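## Task

Rotate the purple-handled stopcock on the side arm of the clamped Schlenk flask to its closed position, so the handle lies crosswise to the side arm. The flask has to stay clamped exactly as it is, the stopper has to remain seated in the neck, and the stand must not be moved. Breaking any glass counts as failure.

## Robot and tools

ROBOT. Two arms, left_arm and right_arm, each ride a carriage on one shared floor track that runs along y at x = 0. left_rail carries left_arm and is always the one toward +y; right_rail carries right_arm. Each arm base sits at x = 0, y = its carriage's position_m, z = 0.04 m, facing +x. left_arm has rigid fingers. right_arm's fingers can fold: only parts held in the outer quarter of the pads, near the tips, get a firm squeeze, and a fingertip pushed into a surface folds easily.

FRAMES. The scene frame is fixed to the table: table top is z = 0, +z up, +x the direction the arms face, +y to their left; the table starts at x = 0.17 m. Gripper frame: fingers point along its +z, they open and close along its y. end_effector_position is the point between the closed pads; fingertips extend about 33 mm past it (about 9 mm when wide open).

execute_actions(actions, cameras). actions is a list run in order. Each action may hold rows, steps, until, and left_rail / right_rail commands. rows: up to 15 rows, one per 1/30 s control step. Every row is a single list of 18 numbers in [-1, 1] covering both arms: left dx, dy, dz, rx, ry, rz, gripper position, force_limit, speed, then the same nine for the right arm. The six pose numbers are an offset, not a pose: measured from that arm's Hand target as it stood when the action began, along the Hand target's own axes. Scale: 1.0 = 0.6 m for dx/dy/dz, and rx/ry/rz form one rotation vector where 1.0 = 180 degrees. All rows in one action count from the same start, but the next action starts from the new Hand target, so repeating an offset adds to it. Six zeros re-request the current Hand target. Gripper position: +1 fully open (140 mm), about -0.8 pads touch, -1 closes until blocked. force_limit -1 to +1 (roughly 14 N to 58 N squeeze); speed -1 to +1 (about 30 to 250 mm/s of gap change; faster closing squeezes harder). To leave a gripper alone, resend its last three numbers; 0 is a real command. steps: 1 to 450, default 15; after the last row the arm keeps heading to it. Per step, the controller limits the target to 150 mm and 16 degrees from the measured gripper, so ramp offsets gradually (+0.01 per row is about 0.18 m/s). until ends an action early on rail fields, e.g. {"right_rail": {"position_status": ["!=", "moving"]}} or {"all": {"status": "ended"}}. cameras picks images: cam_high, cam_bench_left, cam_bench_mid, cam_bench_right, cam_left_wrist, cam_right_wrist; [] for none. An empty actions list just reports state.

RAILS. {"left_rail": {"position_m": p}} sets an absolute carriage position in metres along y (left_rail -0.8 to 1.5, right_rail -1.5 to 0.8); speed_m_s 0.01 to 1; acceleration_factor 0.1 to 1; {"stop": true} brakes. Keep the carriages at least 0.78 m apart. Wait for arrival before placing a gripper or ending the scene. An arm's target travels with its carriage.

move(target, speed, blend, stop_force, zero, blocking, cameras). A planned straight path. target is one 18-number row, or a list of up to 15 such rows, laid out as above; every row is an offset from the same Hand targets, not from the previous row. speed 0.002 to 0.5 m/s (default 0.25; turning up to twice that in rad/s). blend in metres rounds corners in a list. stop_force 3 to 40 N ends an arm's path when its wrist sensor feels that much push against travel; unreliable while the gripper rotates, and leave it out when backing off a contact. zero (default true) re-zeroes first. blocking=false returns early; then use wait or stop before further rows or moves. Keep finger numbers identical across a list. The move: line reports done, off_target, moving, held or fault, and limits such as paced or held.

Other tools: wait(seconds 0 to 10) lets things run; stop brakes a running move; zoom_image(camera, region [x0, y0, x1, y1], pixels, at most 504 x 504) enlarges the latest image; zero_wrist_force(arm) re-zeroes that arm's sensor; finished_scene(scene) ends the current scene, given its number, irreversibly.

RESULTS. Per gripper: end_effector_position (m), end_effector_quat_wxyz, velocities, all in the scene frame and possibly a few cm off. Joint positions per arm: rail (m), shoulder pan, shoulder lift, elbow, wrist 1, wrist 2, wrist 3 (rad). Joint torques in that order without the rail. Wrist force and Wrist torque in the gripper's own axes, plus a line with the peak since last shown. Hand target is the base for the next offsets. object_status: 0 moving, 1 stopped while opening, 2 stopped while closing (a grip), 3 reached command or pads met. position_measured is in counts: 3 open, 75 about 100 mm, 139 about 60 mm, 200 about 20 mm, 230 pads touching. Rail lines give position_m, position_status (moving, done, contact_stop, time_out, stopped, stopped_with_arm, stopped_for_other_arm, stopped_for_other_carriage) and position_answer (taken / not_taken).

AVOID. The glassware breaks easily: approach the tap handle slowly, twist it without dragging the flask, stand or stopper. Wrist joints fault at 26.3 N m of contact torque (others 141), and any part seeing about 150 N total force also faults, halting that arm for 10 s; excess twist on a stiff tap counts against you. Never let the arms or carriages collide. Nothing may fall or be left off the table. Long stretched poses or pushing at unreachable targets heat motors until brakes lock the arm.

Each tool is called after "Request:" by a JSON object that holds its "op" and its "data".

## Session

Request:
{"op": "execute_actions", "data": {"actions": []}}

Scene clock: 0.00 s.
left_arm: end_effector_position=(+0.3456, +0.8387, +0.5800) position_measured=3 object_status=3 end_effector_quat_wxyz=(+0.000, +1.000, +0.000, +0.000) | right_arm: end_effector_position=(+0.3456, -1.1254, +0.5800) position_measured=3 object_status=3 end_effector_quat_wxyz=(+0.000, +1.000, +0.000, +0.000)
Joint positions: left_arm=[0.811 -0.316 -1.725 0.971 -0.816 -1.571 2.826] | right_arm=[-1.153 -0.316 -1.725 0.971 -0.816 -1.571 2.826]
Joint velocities: within noise
Joint torques (N m): no reading
Wrist force (N): no reading
Wrist torque (N m): no reading
Wrist force, peak (N): no reading
Hand target: left_arm +0.3456, +0.8387, +0.5800; +0.000, +1.000, +0.000, +0.000 | right_arm +0.3456, -1.1254, +0.5800; +0.000, +1.000, +0.000, +0.000
Tool commands: left_gripper/position=+1.0 left_gripper/force_limit=+1.0 left_gripper/speed=+1.0 right_gripper/position=+1.0 right_gripper/force_limit=+1.0 right_gripper/speed=+1.0
left_rail: position_m=0.811 position_status=done
right_rail: position_m=-1.153 position_status=done

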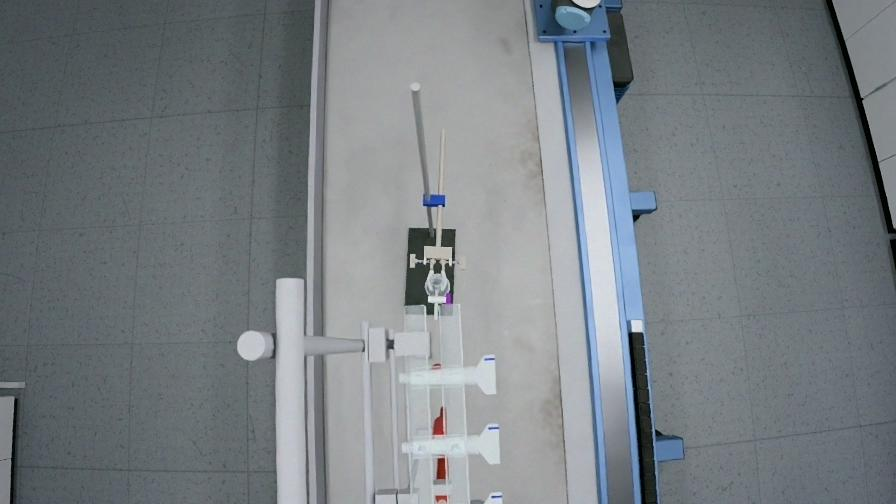

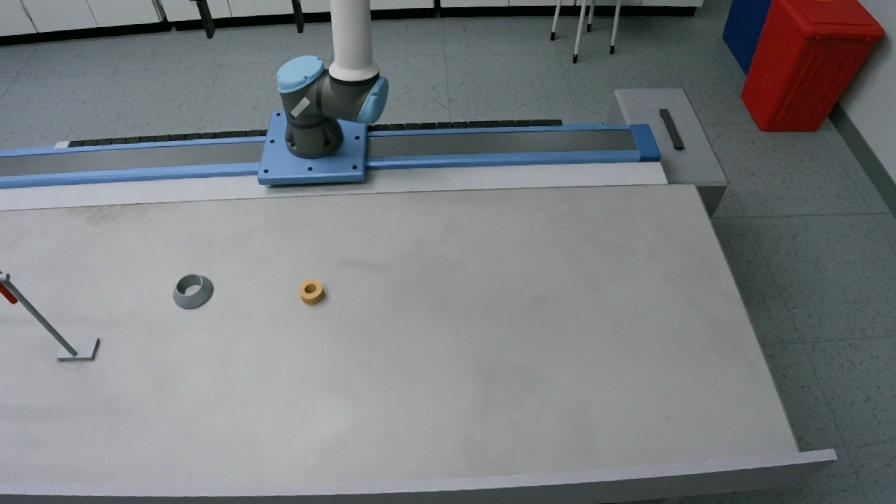

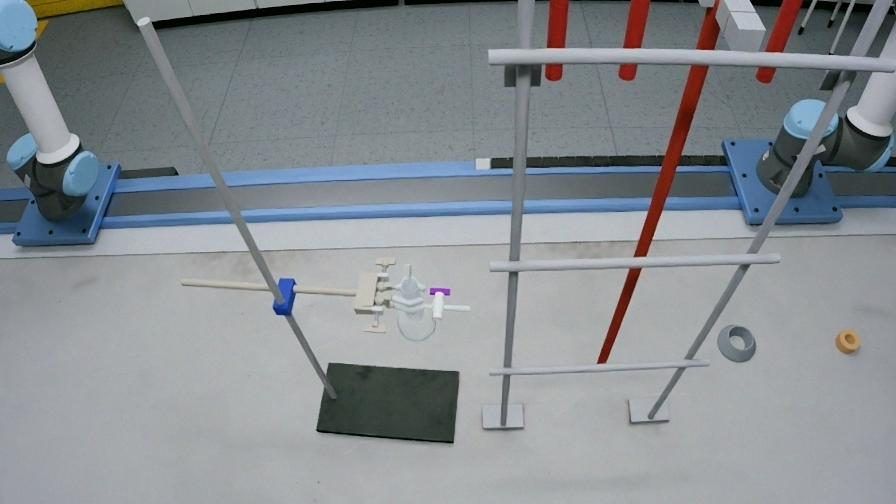

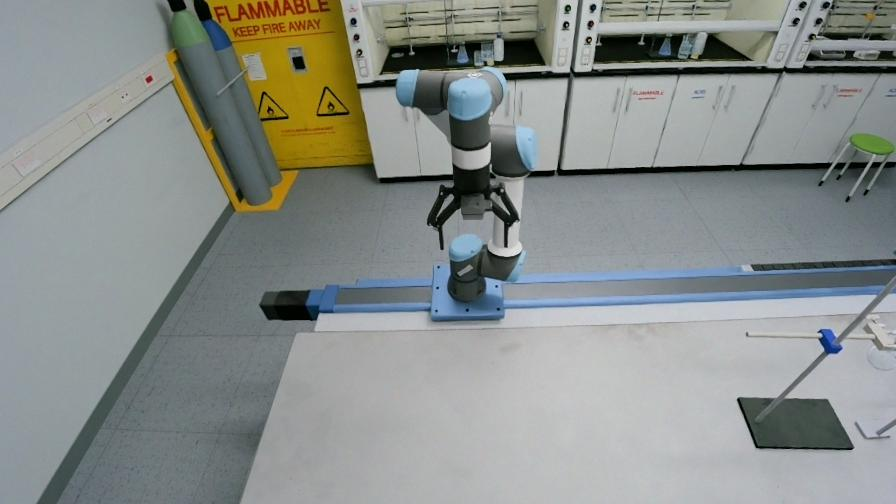

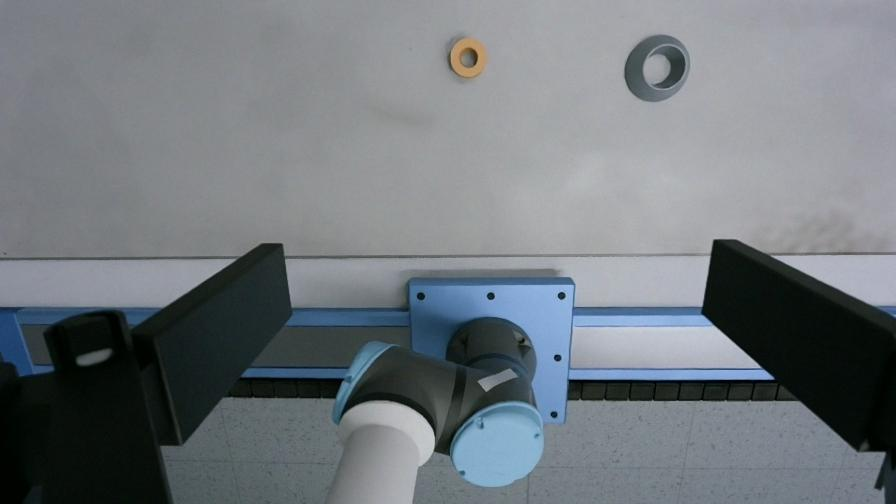

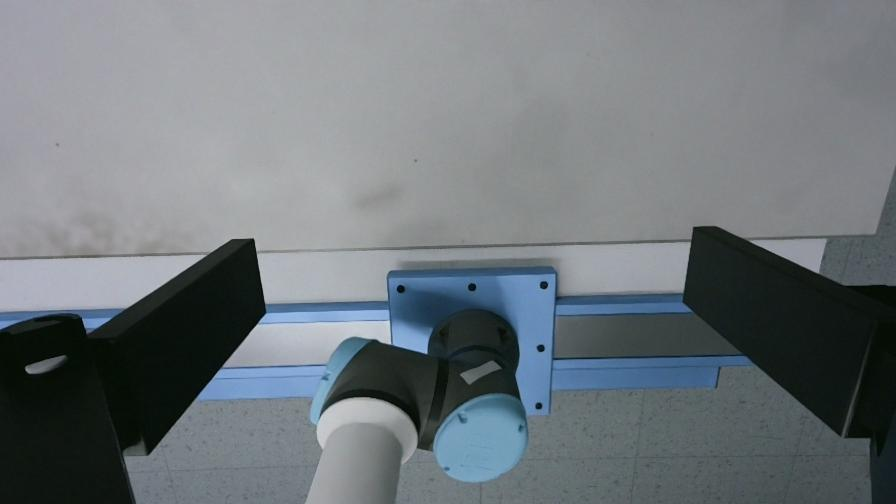

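Request:
{"op": "zoom_image", "data": {"camera": "cam_bench_mid", "region": [300, 220, 520, 380]}}

Request:
{"op": "zoom_image", "data": {"camera": "cam_high", "region": [390, 220, 490, 330]}}

Request:
{"op": "zoom_image", "data": {"camera": "cam_bench_right", "region": [720, 290, 896, 460]}}

Scaled by 2.291.

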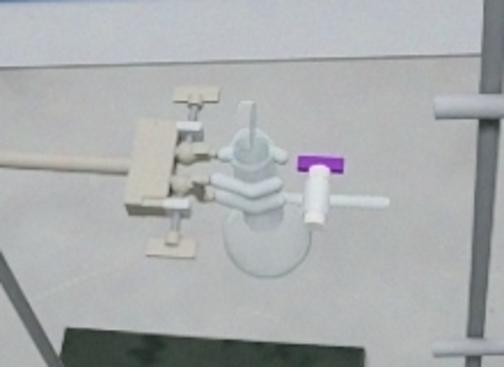

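Scaled by 4.582.

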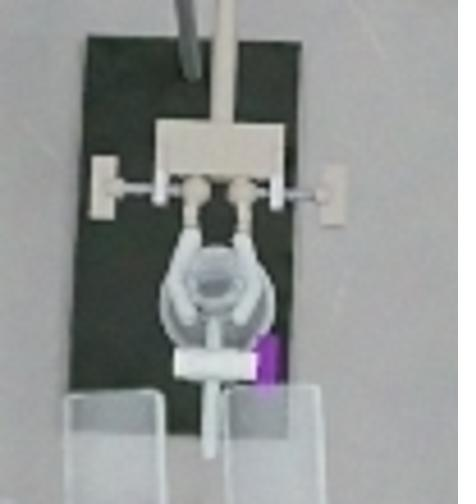

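Scaled by 2.864.

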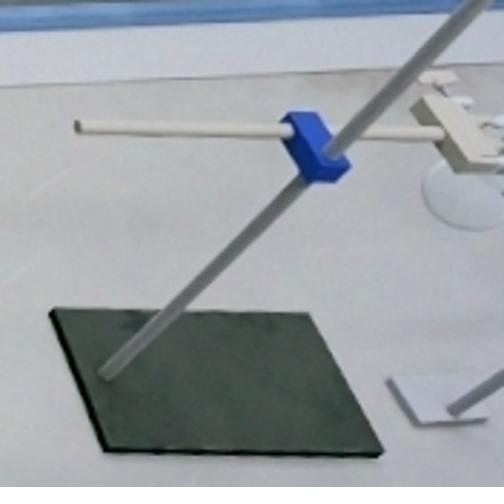

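Request:
{"op": "zoom_image", "data": {"camera": "cam_high", "region": [220, 240, 660, 504]}}

Request:
{"op": "zoom_image", "data": {"camera": "cam_bench_mid", "region": [460, 0, 896, 250]}}

Request:
{"op": "zoom_image", "data": {"camera": "cam_bench_mid", "region": [360, 230, 490, 350]}}

Scaled by 1.145.

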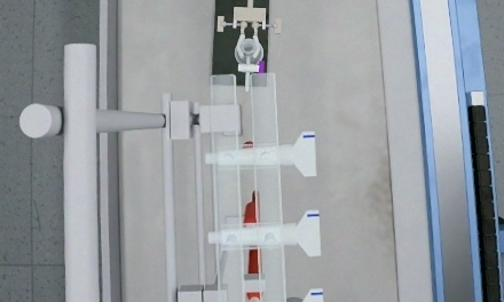

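Scaled by 1.156.

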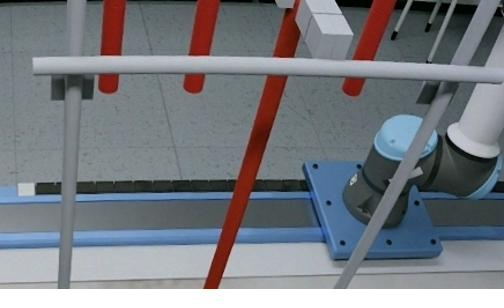

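Scaled by 3.877.

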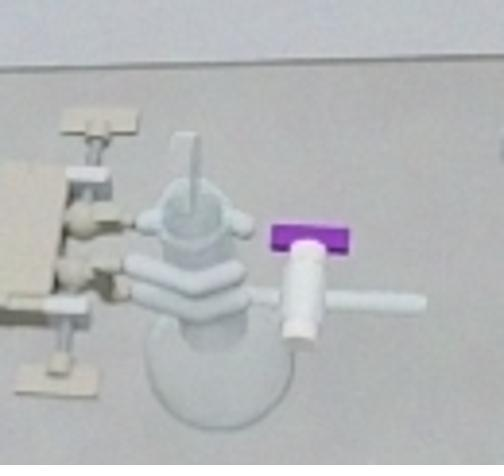

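Request:
{"op": "move", "data": {"target": [0.024, -0.4288, 0.3333, -0.3849, 0.3849, -0.3849, -0.2, -1, 0, 0, 0, 0, 0, 0, 0, 1, 1, 1], "speed": 0.35, "blocking": false, "cameras": []}}

Request:
{"op": "execute_actions", "data": {"actions": [{"left_rail": {"position_m": -0.36, "speed_m_s": 0.9, "acceleration_factor": 0.6}, "steps": 240, "until": {"left_rail": {"position_status": ["!=", "moving"]}}}], "cameras": ["cam_high", "cam_bench_mid", "cam_left_wrist"]}}

Scene clock: 28.10 s.
left_arm: end_effector_position=(+0.3460, +0.8642, +0.5607) position_measured=100 object_status=0 end_effector_quat_wxyz=(+0.055, +0.995, +0.060, +0.055) end_effector_velocity=(+0.003, +0.083, -0.064) end_effector_angular_velocity=(-0.366, -0.378, +0.392) | right_arm: end_effector_position=(+0.3456, -1.1254, +0.5800) position_measured=3 object_status=3 end_effector_quat_wxyz=(+0.000, +1.000, +0.000, +0.000)
Joint positions: left_arm=[0.811 -0.161 -1.843 1.174 -1.034 -1.654 2.855] | right_arm=[-1.153 -0.316 -1.725 0.971 -0.816 -1.571 2.826]
Joint velocities: left_arm=[0 0.545 -0.357 0.652 -0.717 -0.318 0.112] | right_arm=[within noise]
Joint torques (N m): left_arm=[17.46 -20.01 -8.48 -7.88 -2.7 2.88] | right_arm=[0.75 -12.18 -18.81 -3.37 0.16 0.21]
Wrist force (N): left_arm=[0.8 0.4 0.2] | right_arm=[0.2 0.4 -0.2]
Wrist torque (N m): left_arm=[0.03 -0.10 -0.01] | right_arm=[0.09 -0.05 -0.01]
Wrist force, peak (N): left_arm=[0.6 1.1 -0.1] | right_arm=[0.7 0.5 -0.2]
Hand target: left_arm +0.3477, +0.8756, +0.5513; +0.087, +0.989, +0.087, +0.087 | right_arm +0.3456, -1.1254, +0.5800; +0.000, +1.000, +0.000, +0.000
Tool commands: left_gripper/position=-0.2 left_gripper/force_limit=-1.0 left_gripper/speed=+0.0 right_gripper/position=+1.0 right_gripper/force_limit=+1.0 right_gripper/speed=+1.0
Off the commanded pose: left_arm 0.294 m, 109 deg | right_arm 0.000 m, 0 deg.
left_rail: position_m=0.811 position_status=done
right_rail: position_m=-1.153 position_status=done
move: running
No camera images: "cameras" was empty.

Scene clock: 30.47 s.
left_arm: end_effector_position=(+0.3557, -0.1059, +0.3981) position_measured=154 object_status=3 end_effector_quat_wxyz=(+0.455, +0.633, +0.464, +0.421) end_effector_velocity=(+0.009, +0.087, -0.066) end_effector_angular_velocity=(-0.353, -0.246, +0.417) | right_arm: end_effector_position=(+0.3456, -1.1254, +0.5800) position_measured=3 object_status=3 end_effector_quat_wxyz=(+0.000, +1.000, +0.000, +0.000)
Joint positions: left_arm=[-0.36 0.951 -1.748 2.396 -3.268 -2.657 2.155] | right_arm=[-1.153 -0.316 -1.725 0.971 -0.816 -1.571 2.826]
Joint velocities: left_arm=[-0.003 0.077 0.58 0.204 -1.63 0.093 -1.119] | right_arm=[within noise]
Joint torques (N m): left_arm=[8.79 1.16 -10.87 -9.97 1.23 -6.93] | right_arm=[0.16 -12.5 -17.97 -3.72 0.23 0.24]
Wrist force (N): left_arm=[1.8 0.7 2.4] | right_arm=[-0.1 0.3 0.1]
Wrist torque (N m): left_arm=[-0.65 -0.03 -0.47] | right_arm=[0.06 0.03 -0.01]
Wrist force, peak (N): left_arm=[2.2 0.7 2.6] | right_arm=[0.4 0.3 -0.6]
Hand target: left_arm +0.3591, -0.0922, +0.3932; +0.479, +0.558, +0.479, +0.479 | right_arm +0.3456, -1.1254, +0.5800; +0.000, +1.000, +0.000, +0.000
Tool commands: left_gripper/position=-0.2 left_gripper/force_limit=-1.0 left_gripper/speed=+0.0 right_gripper/position=+1.0 right_gripper/force_limit=+1.0 right_gripper/speed=+1.0
Off the commanded pose: left_arm 0.036 m, 19 deg | right_arm 0.000 m, 0 deg.
left_rail: position_m=-0.360 speed_m_s=0.90 position_status=done
right_rail: position_m=-1.153 position_status=done
earlier move: running
camera_calibration:
cam_left_wrist: T_world_to_cam=[[0.244264, -0.189479, 0.951017, -0.469326], [-0.491481, -0.869617, -0.0470267, 0.116945], [0.835931, -0.45592, -0.305541, -0.0811395], [0, 0, 0, 1]] pos_world=[0.239943, -0.0242229, 0.427045]
Images, in order (width x height): cam_high 896x504, cam_bench_mid 896x504, cam_left_wrist 896x504.

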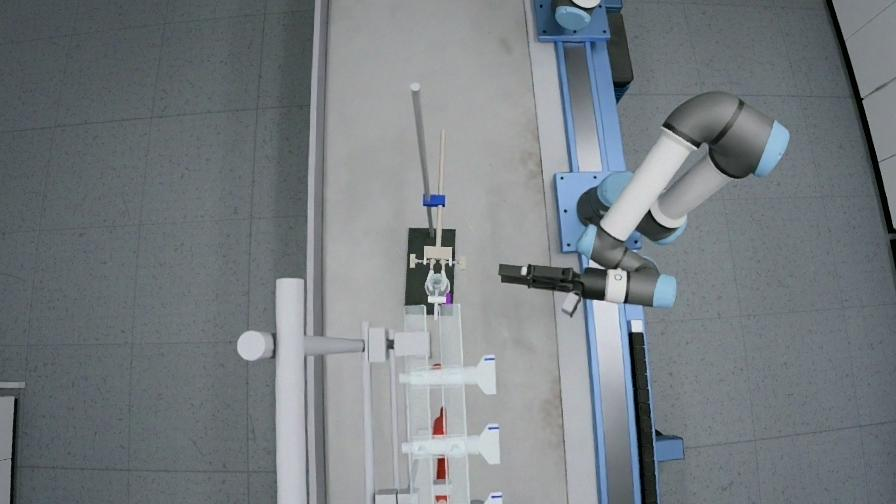

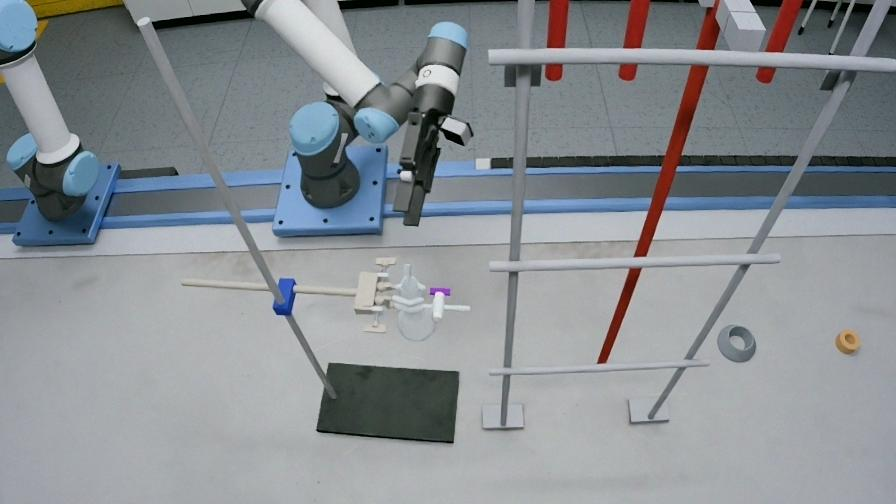

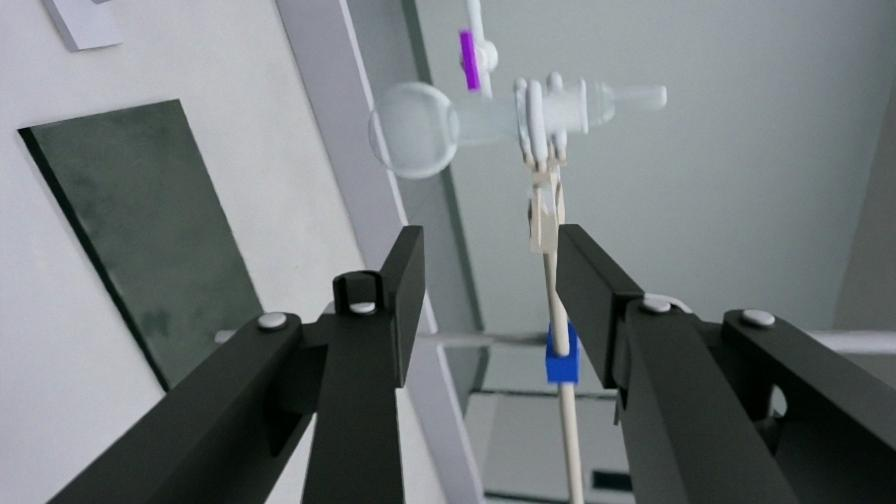

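Request:
{"op": "wait", "data": {"seconds": 1.5, "cameras": ["cam_high", "cam_bench_mid", "cam_left_wrist"]}}

Scene clock: 31.43 s.
left_arm: end_effector_position=(+0.3600, -0.0755, +0.3801) position_measured=154 object_status=3 end_effector_quat_wxyz=(+0.500, +0.500, +0.500, +0.500) end_effector_velocity=(+0.000, +0.000, +0.000) end_effector_angular_velocity=(+0.000, -0.012, +0.003) | right_arm: end_effector_position=(+0.3456, -1.1254, +0.5800) position_measured=3 object_status=3 end_effector_quat_wxyz=(+0.000, +1.000, +0.000, +0.000)
Joint positions: left_arm=[-0.36 0.921 -1.42 2.479 -4.199 -2.492 1.572] | right_arm=[-1.153 -0.316 -1.725 0.971 -0.816 -1.571 2.826]
Joint velocities: left_arm=[0 -0.002 0.014 -0.001 -0.034 0.005 -0.017] | right_arm=[within noise]
Joint torques (N m): left_arm=[-13.09 -12.22 -2.81 -3.77 1.43 -1.91] | right_arm=[1.11 -12.79 -17.18 -3.85 0.16 0.18]
Wrist force (N): left_arm=[1.4 0.4 3.6] | right_arm=[-0.1 0.3 0.2]
Wrist torque (N m): left_arm=[-0.89 0.11 -0.52] | right_arm=[0.06 0.03 0.00]
Wrist force, peak (N): left_arm=[1.5 0.3 3.8] | right_arm=[0.2 0.6 -0.1]
Hand target: left_arm +0.3600, -0.0755, +0.3800; +0.500, +0.500, +0.500, +0.500 | right_arm +0.3456, -1.1254, +0.5800; +0.000, +1.000, +0.000, +0.000
Tool commands: left_gripper/position=-0.2 left_gripper/force_limit=-1.0 left_gripper/speed=+0.0 right_gripper/position=+1.0 right_gripper/force_limit=+1.0 right_gripper/speed=+1.0
Off the commanded pose: left_arm 0.000 m, 0 deg | right_arm 0.000 m, 0 deg.
left_rail: position_m=-0.360 speed_m_s=0.90 position_status=done
right_rail: position_m=-1.153 position_status=done
earlier move: done
wait: 0.47 of 1.5 s (the move ended)
camera_calibration:
cam_left_wrist: T_world_to_cam=[[0.0482887, -0.0266429, 0.998478, -0.382685], [-0.29756, -0.954639, -0.0110824, 0.0547569], [0.953481, -0.296572, -0.0540261, -0.202237], [0, 0, 0, 1]] pos_world=[0.227602, -0.0179007, 0.371784]
Images, in order (width x height): cam_high 896x504, cam_bench_mid 896x504, cam_left_wrist 896x504.

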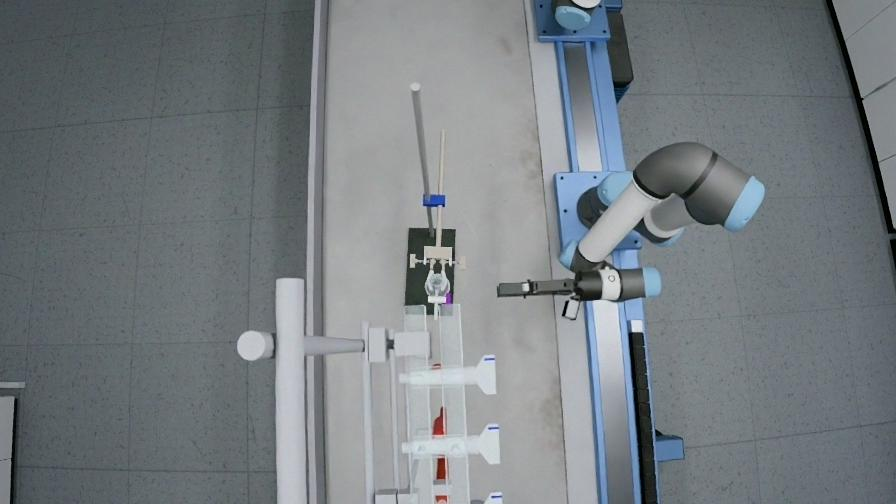

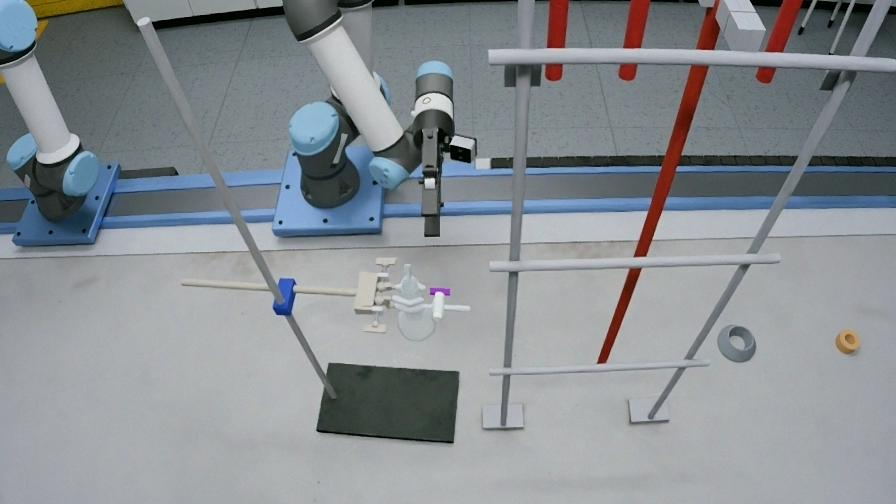

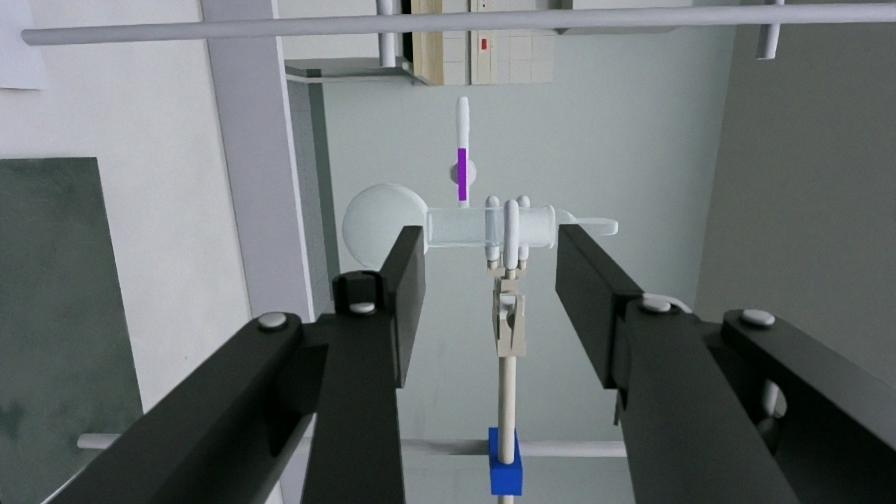

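Request:
{"op": "zoom_image", "data": {"camera": "cam_left_wrist", "region": [330, 80, 650, 300]}}

Scaled by 1.575.

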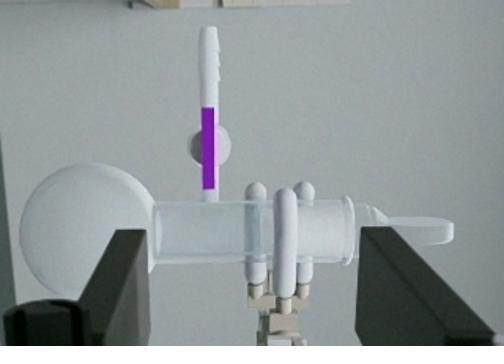

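Request:
{"op": "move", "data": {"target": [0.0338, -0.0213, 0.1167, 0, 0, 0, -0.444, -1, 0, 0, 0, 0, 0, 0, 0, 1, 1, 1], "speed": 0.15, "cameras": ["cam_left_wrist"]}}

Request:
{"op": "zoom_image", "data": {"camera": "cam_left_wrist", "region": [360, 120, 620, 320]}}

Scene clock: 36.90 s.
left_arm: end_effector_position=(+0.4299, -0.0552, +0.3673) position_measured=185 object_status=3 end_effector_quat_wxyz=(+0.500, +0.500, +0.500, +0.500) | right_arm: end_effector_position=(+0.3456, -1.1254, +0.5800) position_measured=3 object_status=3 end_effector_quat_wxyz=(+0.000, +1.000, +0.000, +0.000)
Joint positions: left_arm=[-0.36 0.779 -1.304 2.379 -4.216 -2.35 1.571] | right_arm=[-1.153 -0.316 -1.725 0.971 -0.816 -1.571 2.826]
Joint velocities: within noise
Joint torques (N m): left_arm=[-11.24 -16.84 -25.18 -0.47 1.77 -1.85] | right_arm=[0.8 -13.17 -15.15 -3.79 0.16 0.16]
Wrist force (N): left_arm=[1.3 0.4 3.6] | right_arm=[0.1 0.2 -0.1]
Wrist torque (N m): left_arm=[-0.88 0.14 -0.51] | right_arm=[0.04 -0.02 0.00]
Wrist force, peak (N): left_arm=[1.6 0.1 4.6] | right_arm=[0.3 0.3 -0.5]
Hand target: left_arm +0.4300, -0.0552, +0.3672; +0.500, +0.500, +0.500, +0.500 | right_arm +0.3456, -1.1254, +0.5800; +0.000, +1.000, +0.000, +0.000
Off the commanded pose: left_arm 0.000 m, 0 deg | right_arm 0.000 m, 0 deg.
left_rail: position_m=-0.360 speed_m_s=0.90 position_status=done
right_rail: position_m=-1.153 position_status=done
move: done
camera_calibration:
cam_left_wrist: T_world_to_cam=[[0.0470391, -0.0266062, 0.998539, -0.372252], [-0.297213, -0.954743, -0.0114381, 0.0947515], [0.953652, -0.29624, -0.052818, -0.264096], [0, 0, 0, 1]] pos_world=[0.297528, 0.00232321, 0.358843]
Images, in order (width x height): cam_left_wrist 896x504.

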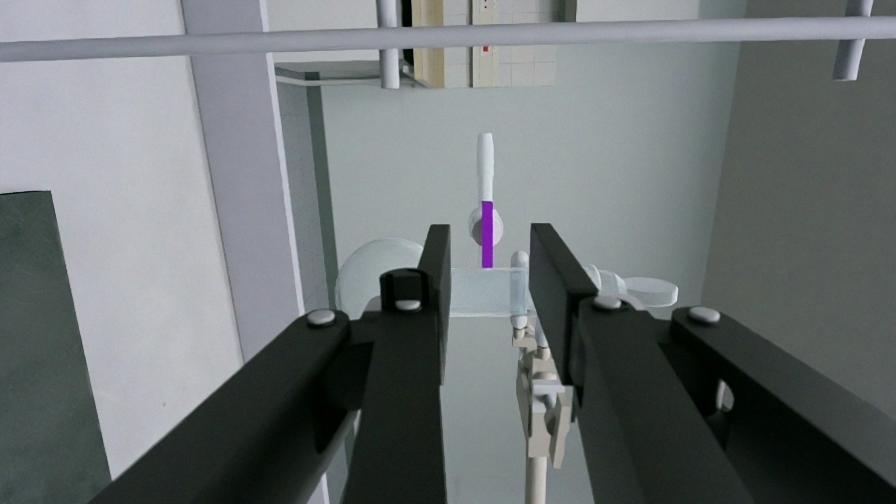

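Scaled by 1.938.

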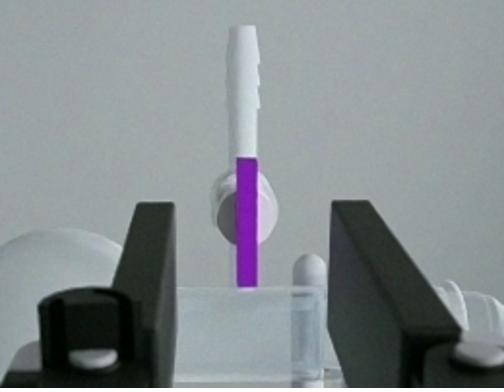

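Request:
{"op": "move", "data": {"target": [-0.0037, 0.0, 0.075, 0, 0, 0, -0.444, -1, 0, 0, 0, 0, 0, 0, 0, 1, 1, 1], "speed": 0.12, "cameras": ["cam_left_wrist", "cam_bench_mid", "cam_high"]}}

Request:
{"op": "zoom_image", "data": {"camera": "cam_left_wrist", "region": [400, 180, 580, 320]}}

Request:
{"op": "zoom_image", "data": {"camera": "cam_high", "region": [390, 220, 490, 330]}}

Request:
{"op": "zoom_image", "data": {"camera": "cam_bench_mid", "region": [380, 230, 490, 330]}}

Scene clock: 41.80 s.
left_arm: end_effector_position=(+0.4749, -0.0574, +0.3672) position_measured=185 object_status=3 end_effector_quat_wxyz=(+0.500, +0.500, +0.500, +0.500) | right_arm: end_effector_position=(+0.3456, -1.1254, +0.5800) position_measured=3 object_status=3 end_effector_quat_wxyz=(+0.000, +1.000, +0.000, +0.000)
Joint positions: left_arm=[-0.36 0.677 -1.274 2.331 -4.198 -2.248 1.571] | right_arm=[-1.153 -0.316 -1.725 0.971 -0.816 -1.571 2.826]
Joint velocities: within noise
Joint torques (N m): left_arm=[-11.93 -20.65 -26.48 -0.12 1.63 -1.54] | right_arm=[0.96 -12.61 -14.86 -3.72 0.3 0.23]
Wrist force (N): left_arm=[1.2 0.5 3.6] | right_arm=[0.0 0.2 0.0]
Wrist torque (N m): left_arm=[-0.85 0.13 -0.51] | right_arm=[0.06 -0.01 0.00]
Wrist force, peak (N): left_arm=[1.1 0.7 4.5] | right_arm=[-0.3 0.5 -0.4]
Hand target: left_arm +0.4750, -0.0574, +0.3672; +0.500, +0.500, +0.500, +0.500 | right_arm +0.3456, -1.1254, +0.5800; +0.000, +1.000, +0.000, +0.000
Off the commanded pose: left_arm 0.000 m, 0 deg | right_arm 0.000 m, 0 deg.
left_rail: position_m=-0.360 speed_m_s=0.90 position_status=done
right_rail: position_m=-1.153 position_status=done
move: done
camera_calibration:
cam_left_wrist: T_world_to_cam=[[0.0470817, -0.0265414, 0.998538, -0.37441], [-0.297221, -0.954741, -0.0113631, 0.106029], [0.953647, -0.296252, -0.0528395, -0.307657], [0, 0, 0, 1]] pos_world=[0.342538, 0.000148476, 0.358811]
Images, in order (width x height): cam_high 896x504, cam_bench_mid 896x504, cam_left_wrist 896x504.

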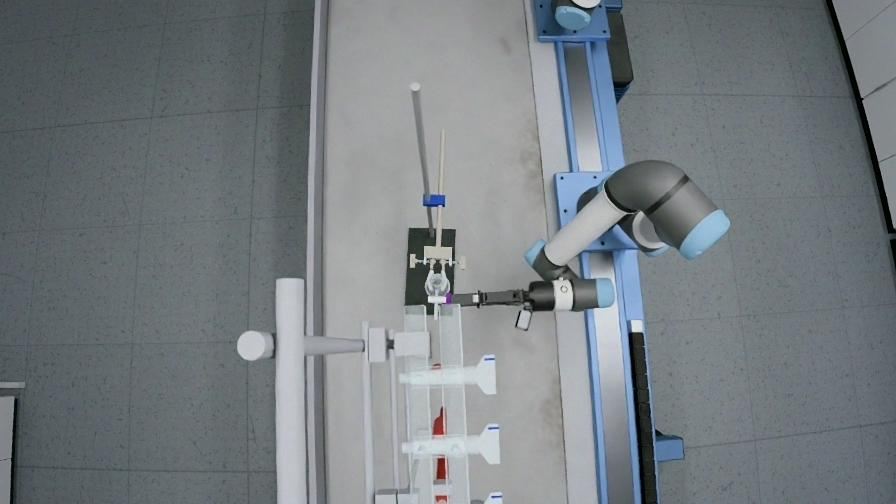

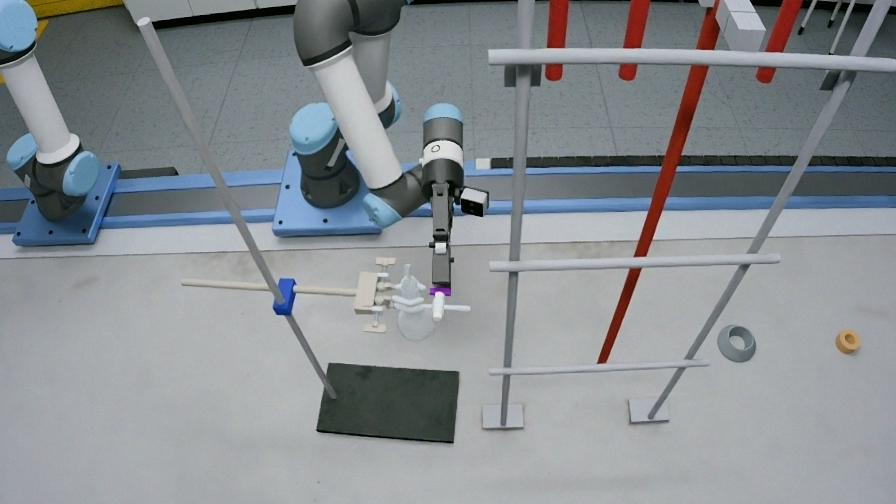

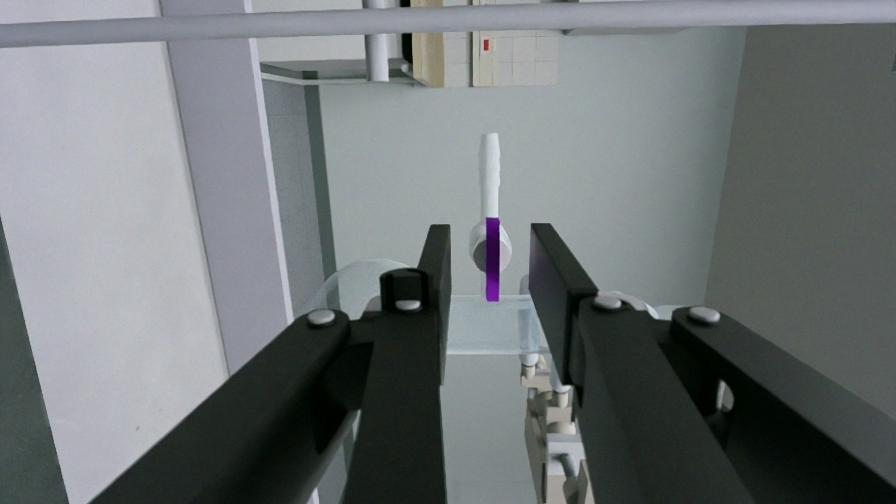

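Scaled by 2.800.

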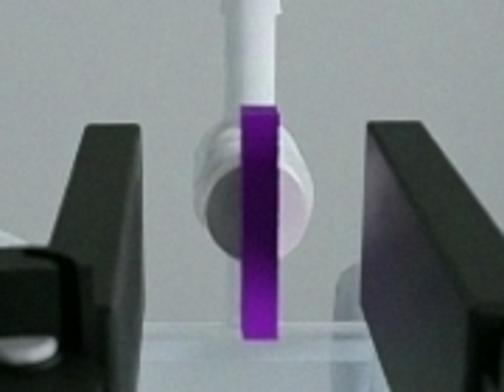

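Scaled by 4.582.

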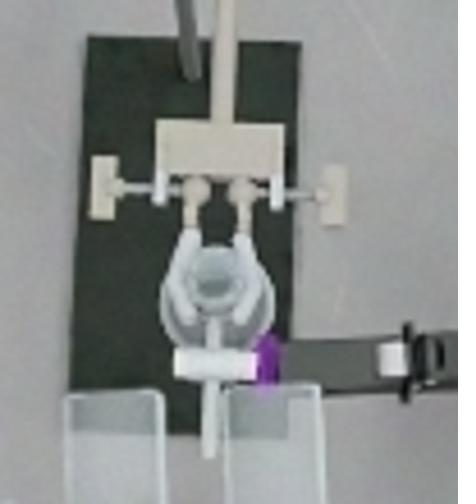

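Scaled by 4.582.

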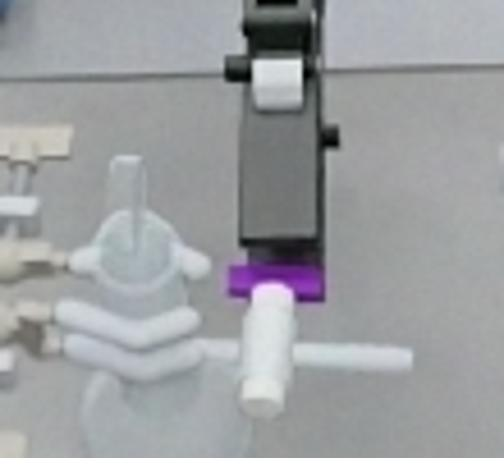

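Request:
{"op": "zoom_image", "data": {"camera": "cam_high", "region": [424, 280, 480, 312]}}

Request:
{"op": "zoom_image", "data": {"camera": "cam_bench_mid", "region": [412, 264, 468, 312]}}

Request:
{"op": "zoom_image", "data": {"camera": "cam_left_wrist", "region": [430, 200, 560, 310]}}

Scaled by 9.000.

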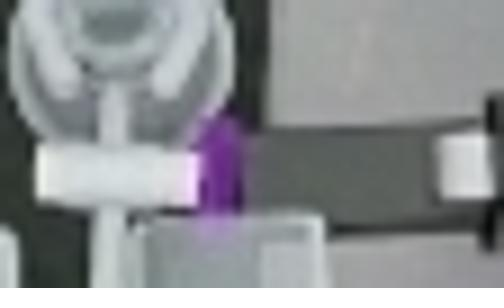

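Scaled by 9.000.

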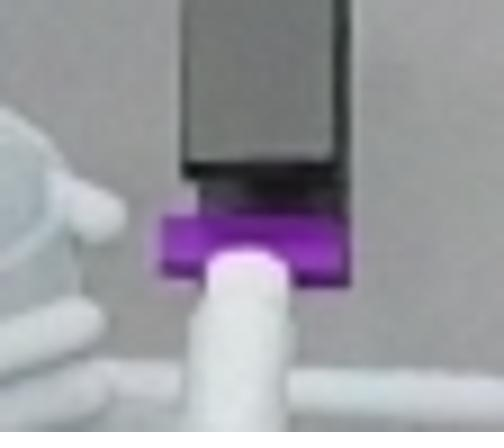

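Scaled by 3.877.

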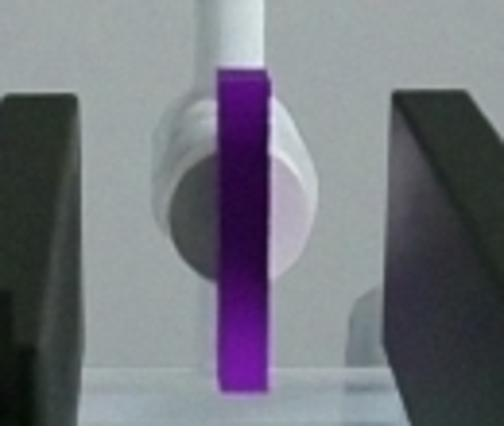

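Request:
{"op": "zoom_image", "data": {"camera": "cam_high", "region": [422, 282, 450, 308]}}

Request:
{"op": "zoom_image", "data": {"camera": "cam_bench_mid", "region": [420, 280, 480, 330]}}

Scaled by 18.000.

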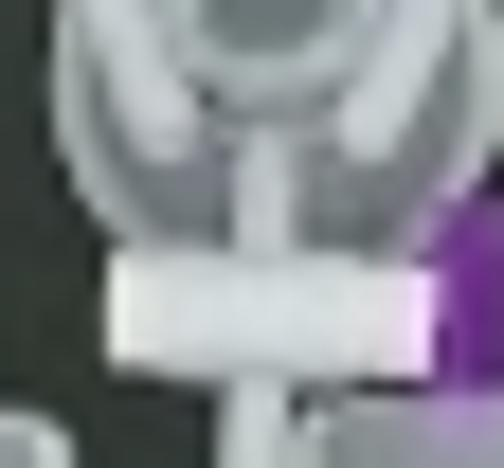

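Scaled by 8.400.

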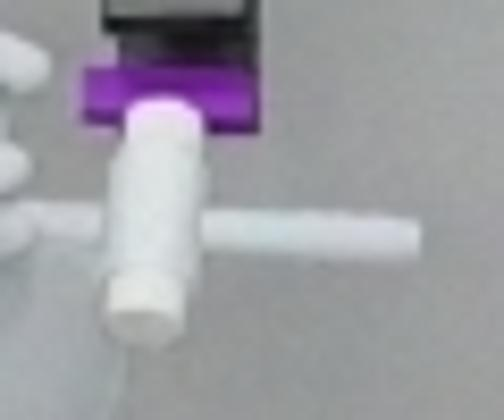

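Request:
{"op": "move", "data": {"target": [0.001, 0.0015, 0.0002, 0, -0.0267, 0, -0.63, -1, -0.5, 0, 0, 0, 0, 0, 0, 1, 1, 1], "speed": 0.05, "cameras": ["cam_left_wrist", "cam_bench_mid", "cam_high"]}}

Request:
{"op": "zoom_image", "data": {"camera": "cam_left_wrist", "region": [430, 200, 560, 310]}}

Request:
{"op": "zoom_image", "data": {"camera": "cam_bench_mid", "region": [412, 264, 468, 312]}}

Request:
{"op": "zoom_image", "data": {"camera": "cam_high", "region": [424, 280, 480, 312]}}

Scene clock: 56.40 s.
left_arm: end_effector_position=(+0.4751, -0.0568, +0.3681) position_measured=209 object_status=3 end_effector_quat_wxyz=(+0.520, +0.520, +0.479, +0.479) | right_arm: end_effector_position=(+0.3456, -1.1254, +0.5800) position_measured=3 object_status=3 end_effector_quat_wxyz=(+0.000, +1.000, +0.000, +0.000)
Joint positions: left_arm=[-0.36 0.736 -1.235 2.261 -4.167 -2.39 1.571] | right_arm=[-1.153 -0.316 -1.725 0.971 -0.816 -1.571 2.826]
Joint velocities: within noise
Joint torques (N m): left_arm=[10.38 -21 -25.67 0.06 -1.67 -0.89] | right_arm=[1.09 -13.16 -15.06 -3.61 0.13 0.16]
Wrist force (N): left_arm=[1.6 0.6 3.3] | right_arm=[0.0 0.0 0.0]
Wrist torque (N m): left_arm=[-0.84 0.07 -0.52] | right_arm=[0.01 0.00 -0.01]
Wrist force, peak (N): left_arm=[1.3 0.6 4.0] | right_arm=[0.6 0.5 0.0]
Hand target: left_arm +0.4751, -0.0568, +0.3681; +0.521, +0.521, +0.479, +0.479 | right_arm +0.3456, -1.1254, +0.5800; +0.000, +1.000, +0.000, +0.000
Off the commanded pose: left_arm 0.000 m, 0 deg | right_arm 0.000 m, 0 deg.
left_rail: position_m=-0.360 speed_m_s=0.90 position_status=done
right_rail: position_m=-1.153 position_status=done
move: done
camera_calibration:
cam_left_wrist: T_world_to_cam=[[0.0446955, -0.0303942, 0.998538, -0.374387], [-0.376021, -0.926541, -0.0113716, 0.145724], [0.925533, -0.374963, -0.0528411, -0.298766], [0, 0, 0, 1]] pos_world=[0.348047, 0.0116137, 0.35971]
Images, in order (width x height): cam_high 896x504, cam_bench_mid 896x504, cam_left_wrist 896x504.

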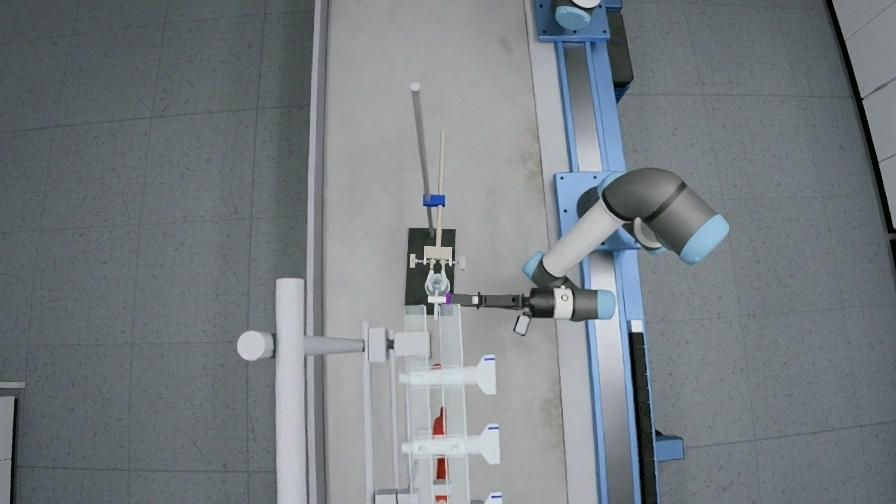

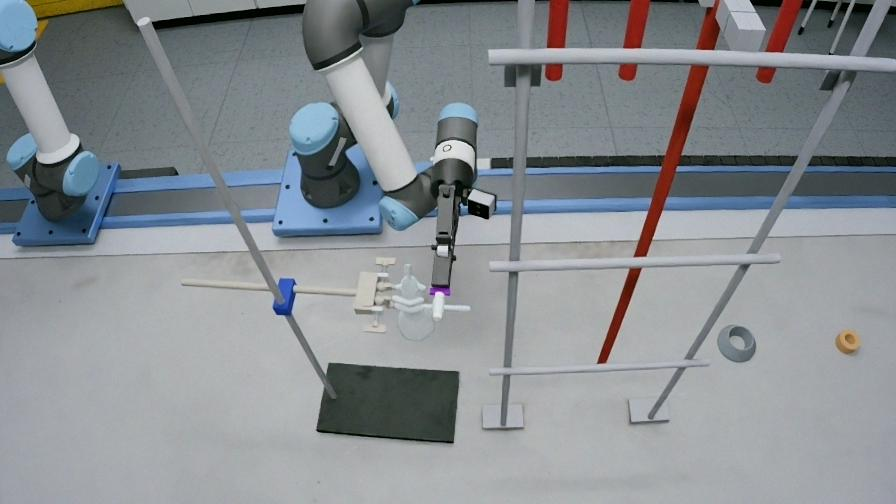

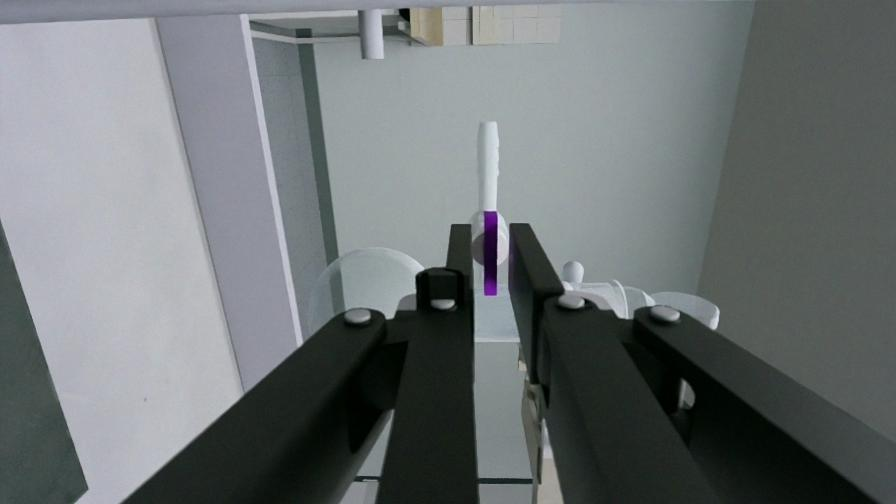

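Scaled by 3.877.

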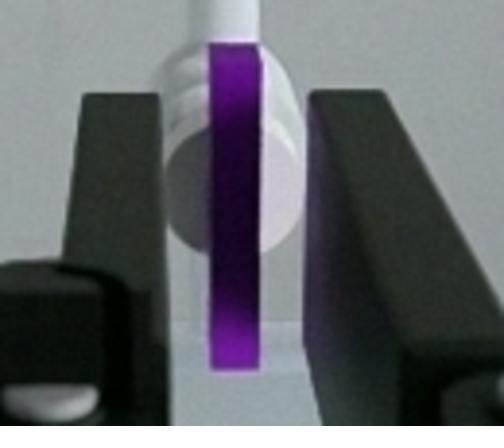

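Scaled by 9.000.

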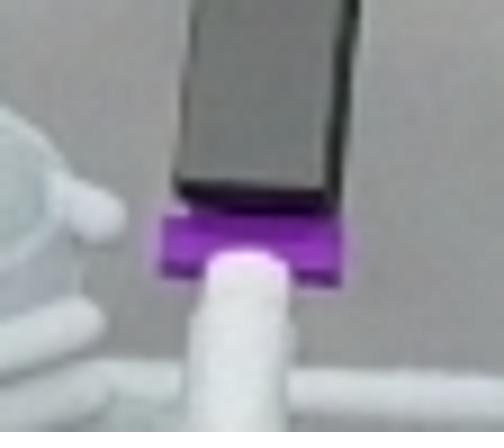

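Scaled by 9.000.

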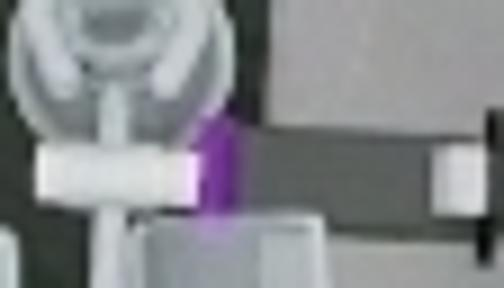

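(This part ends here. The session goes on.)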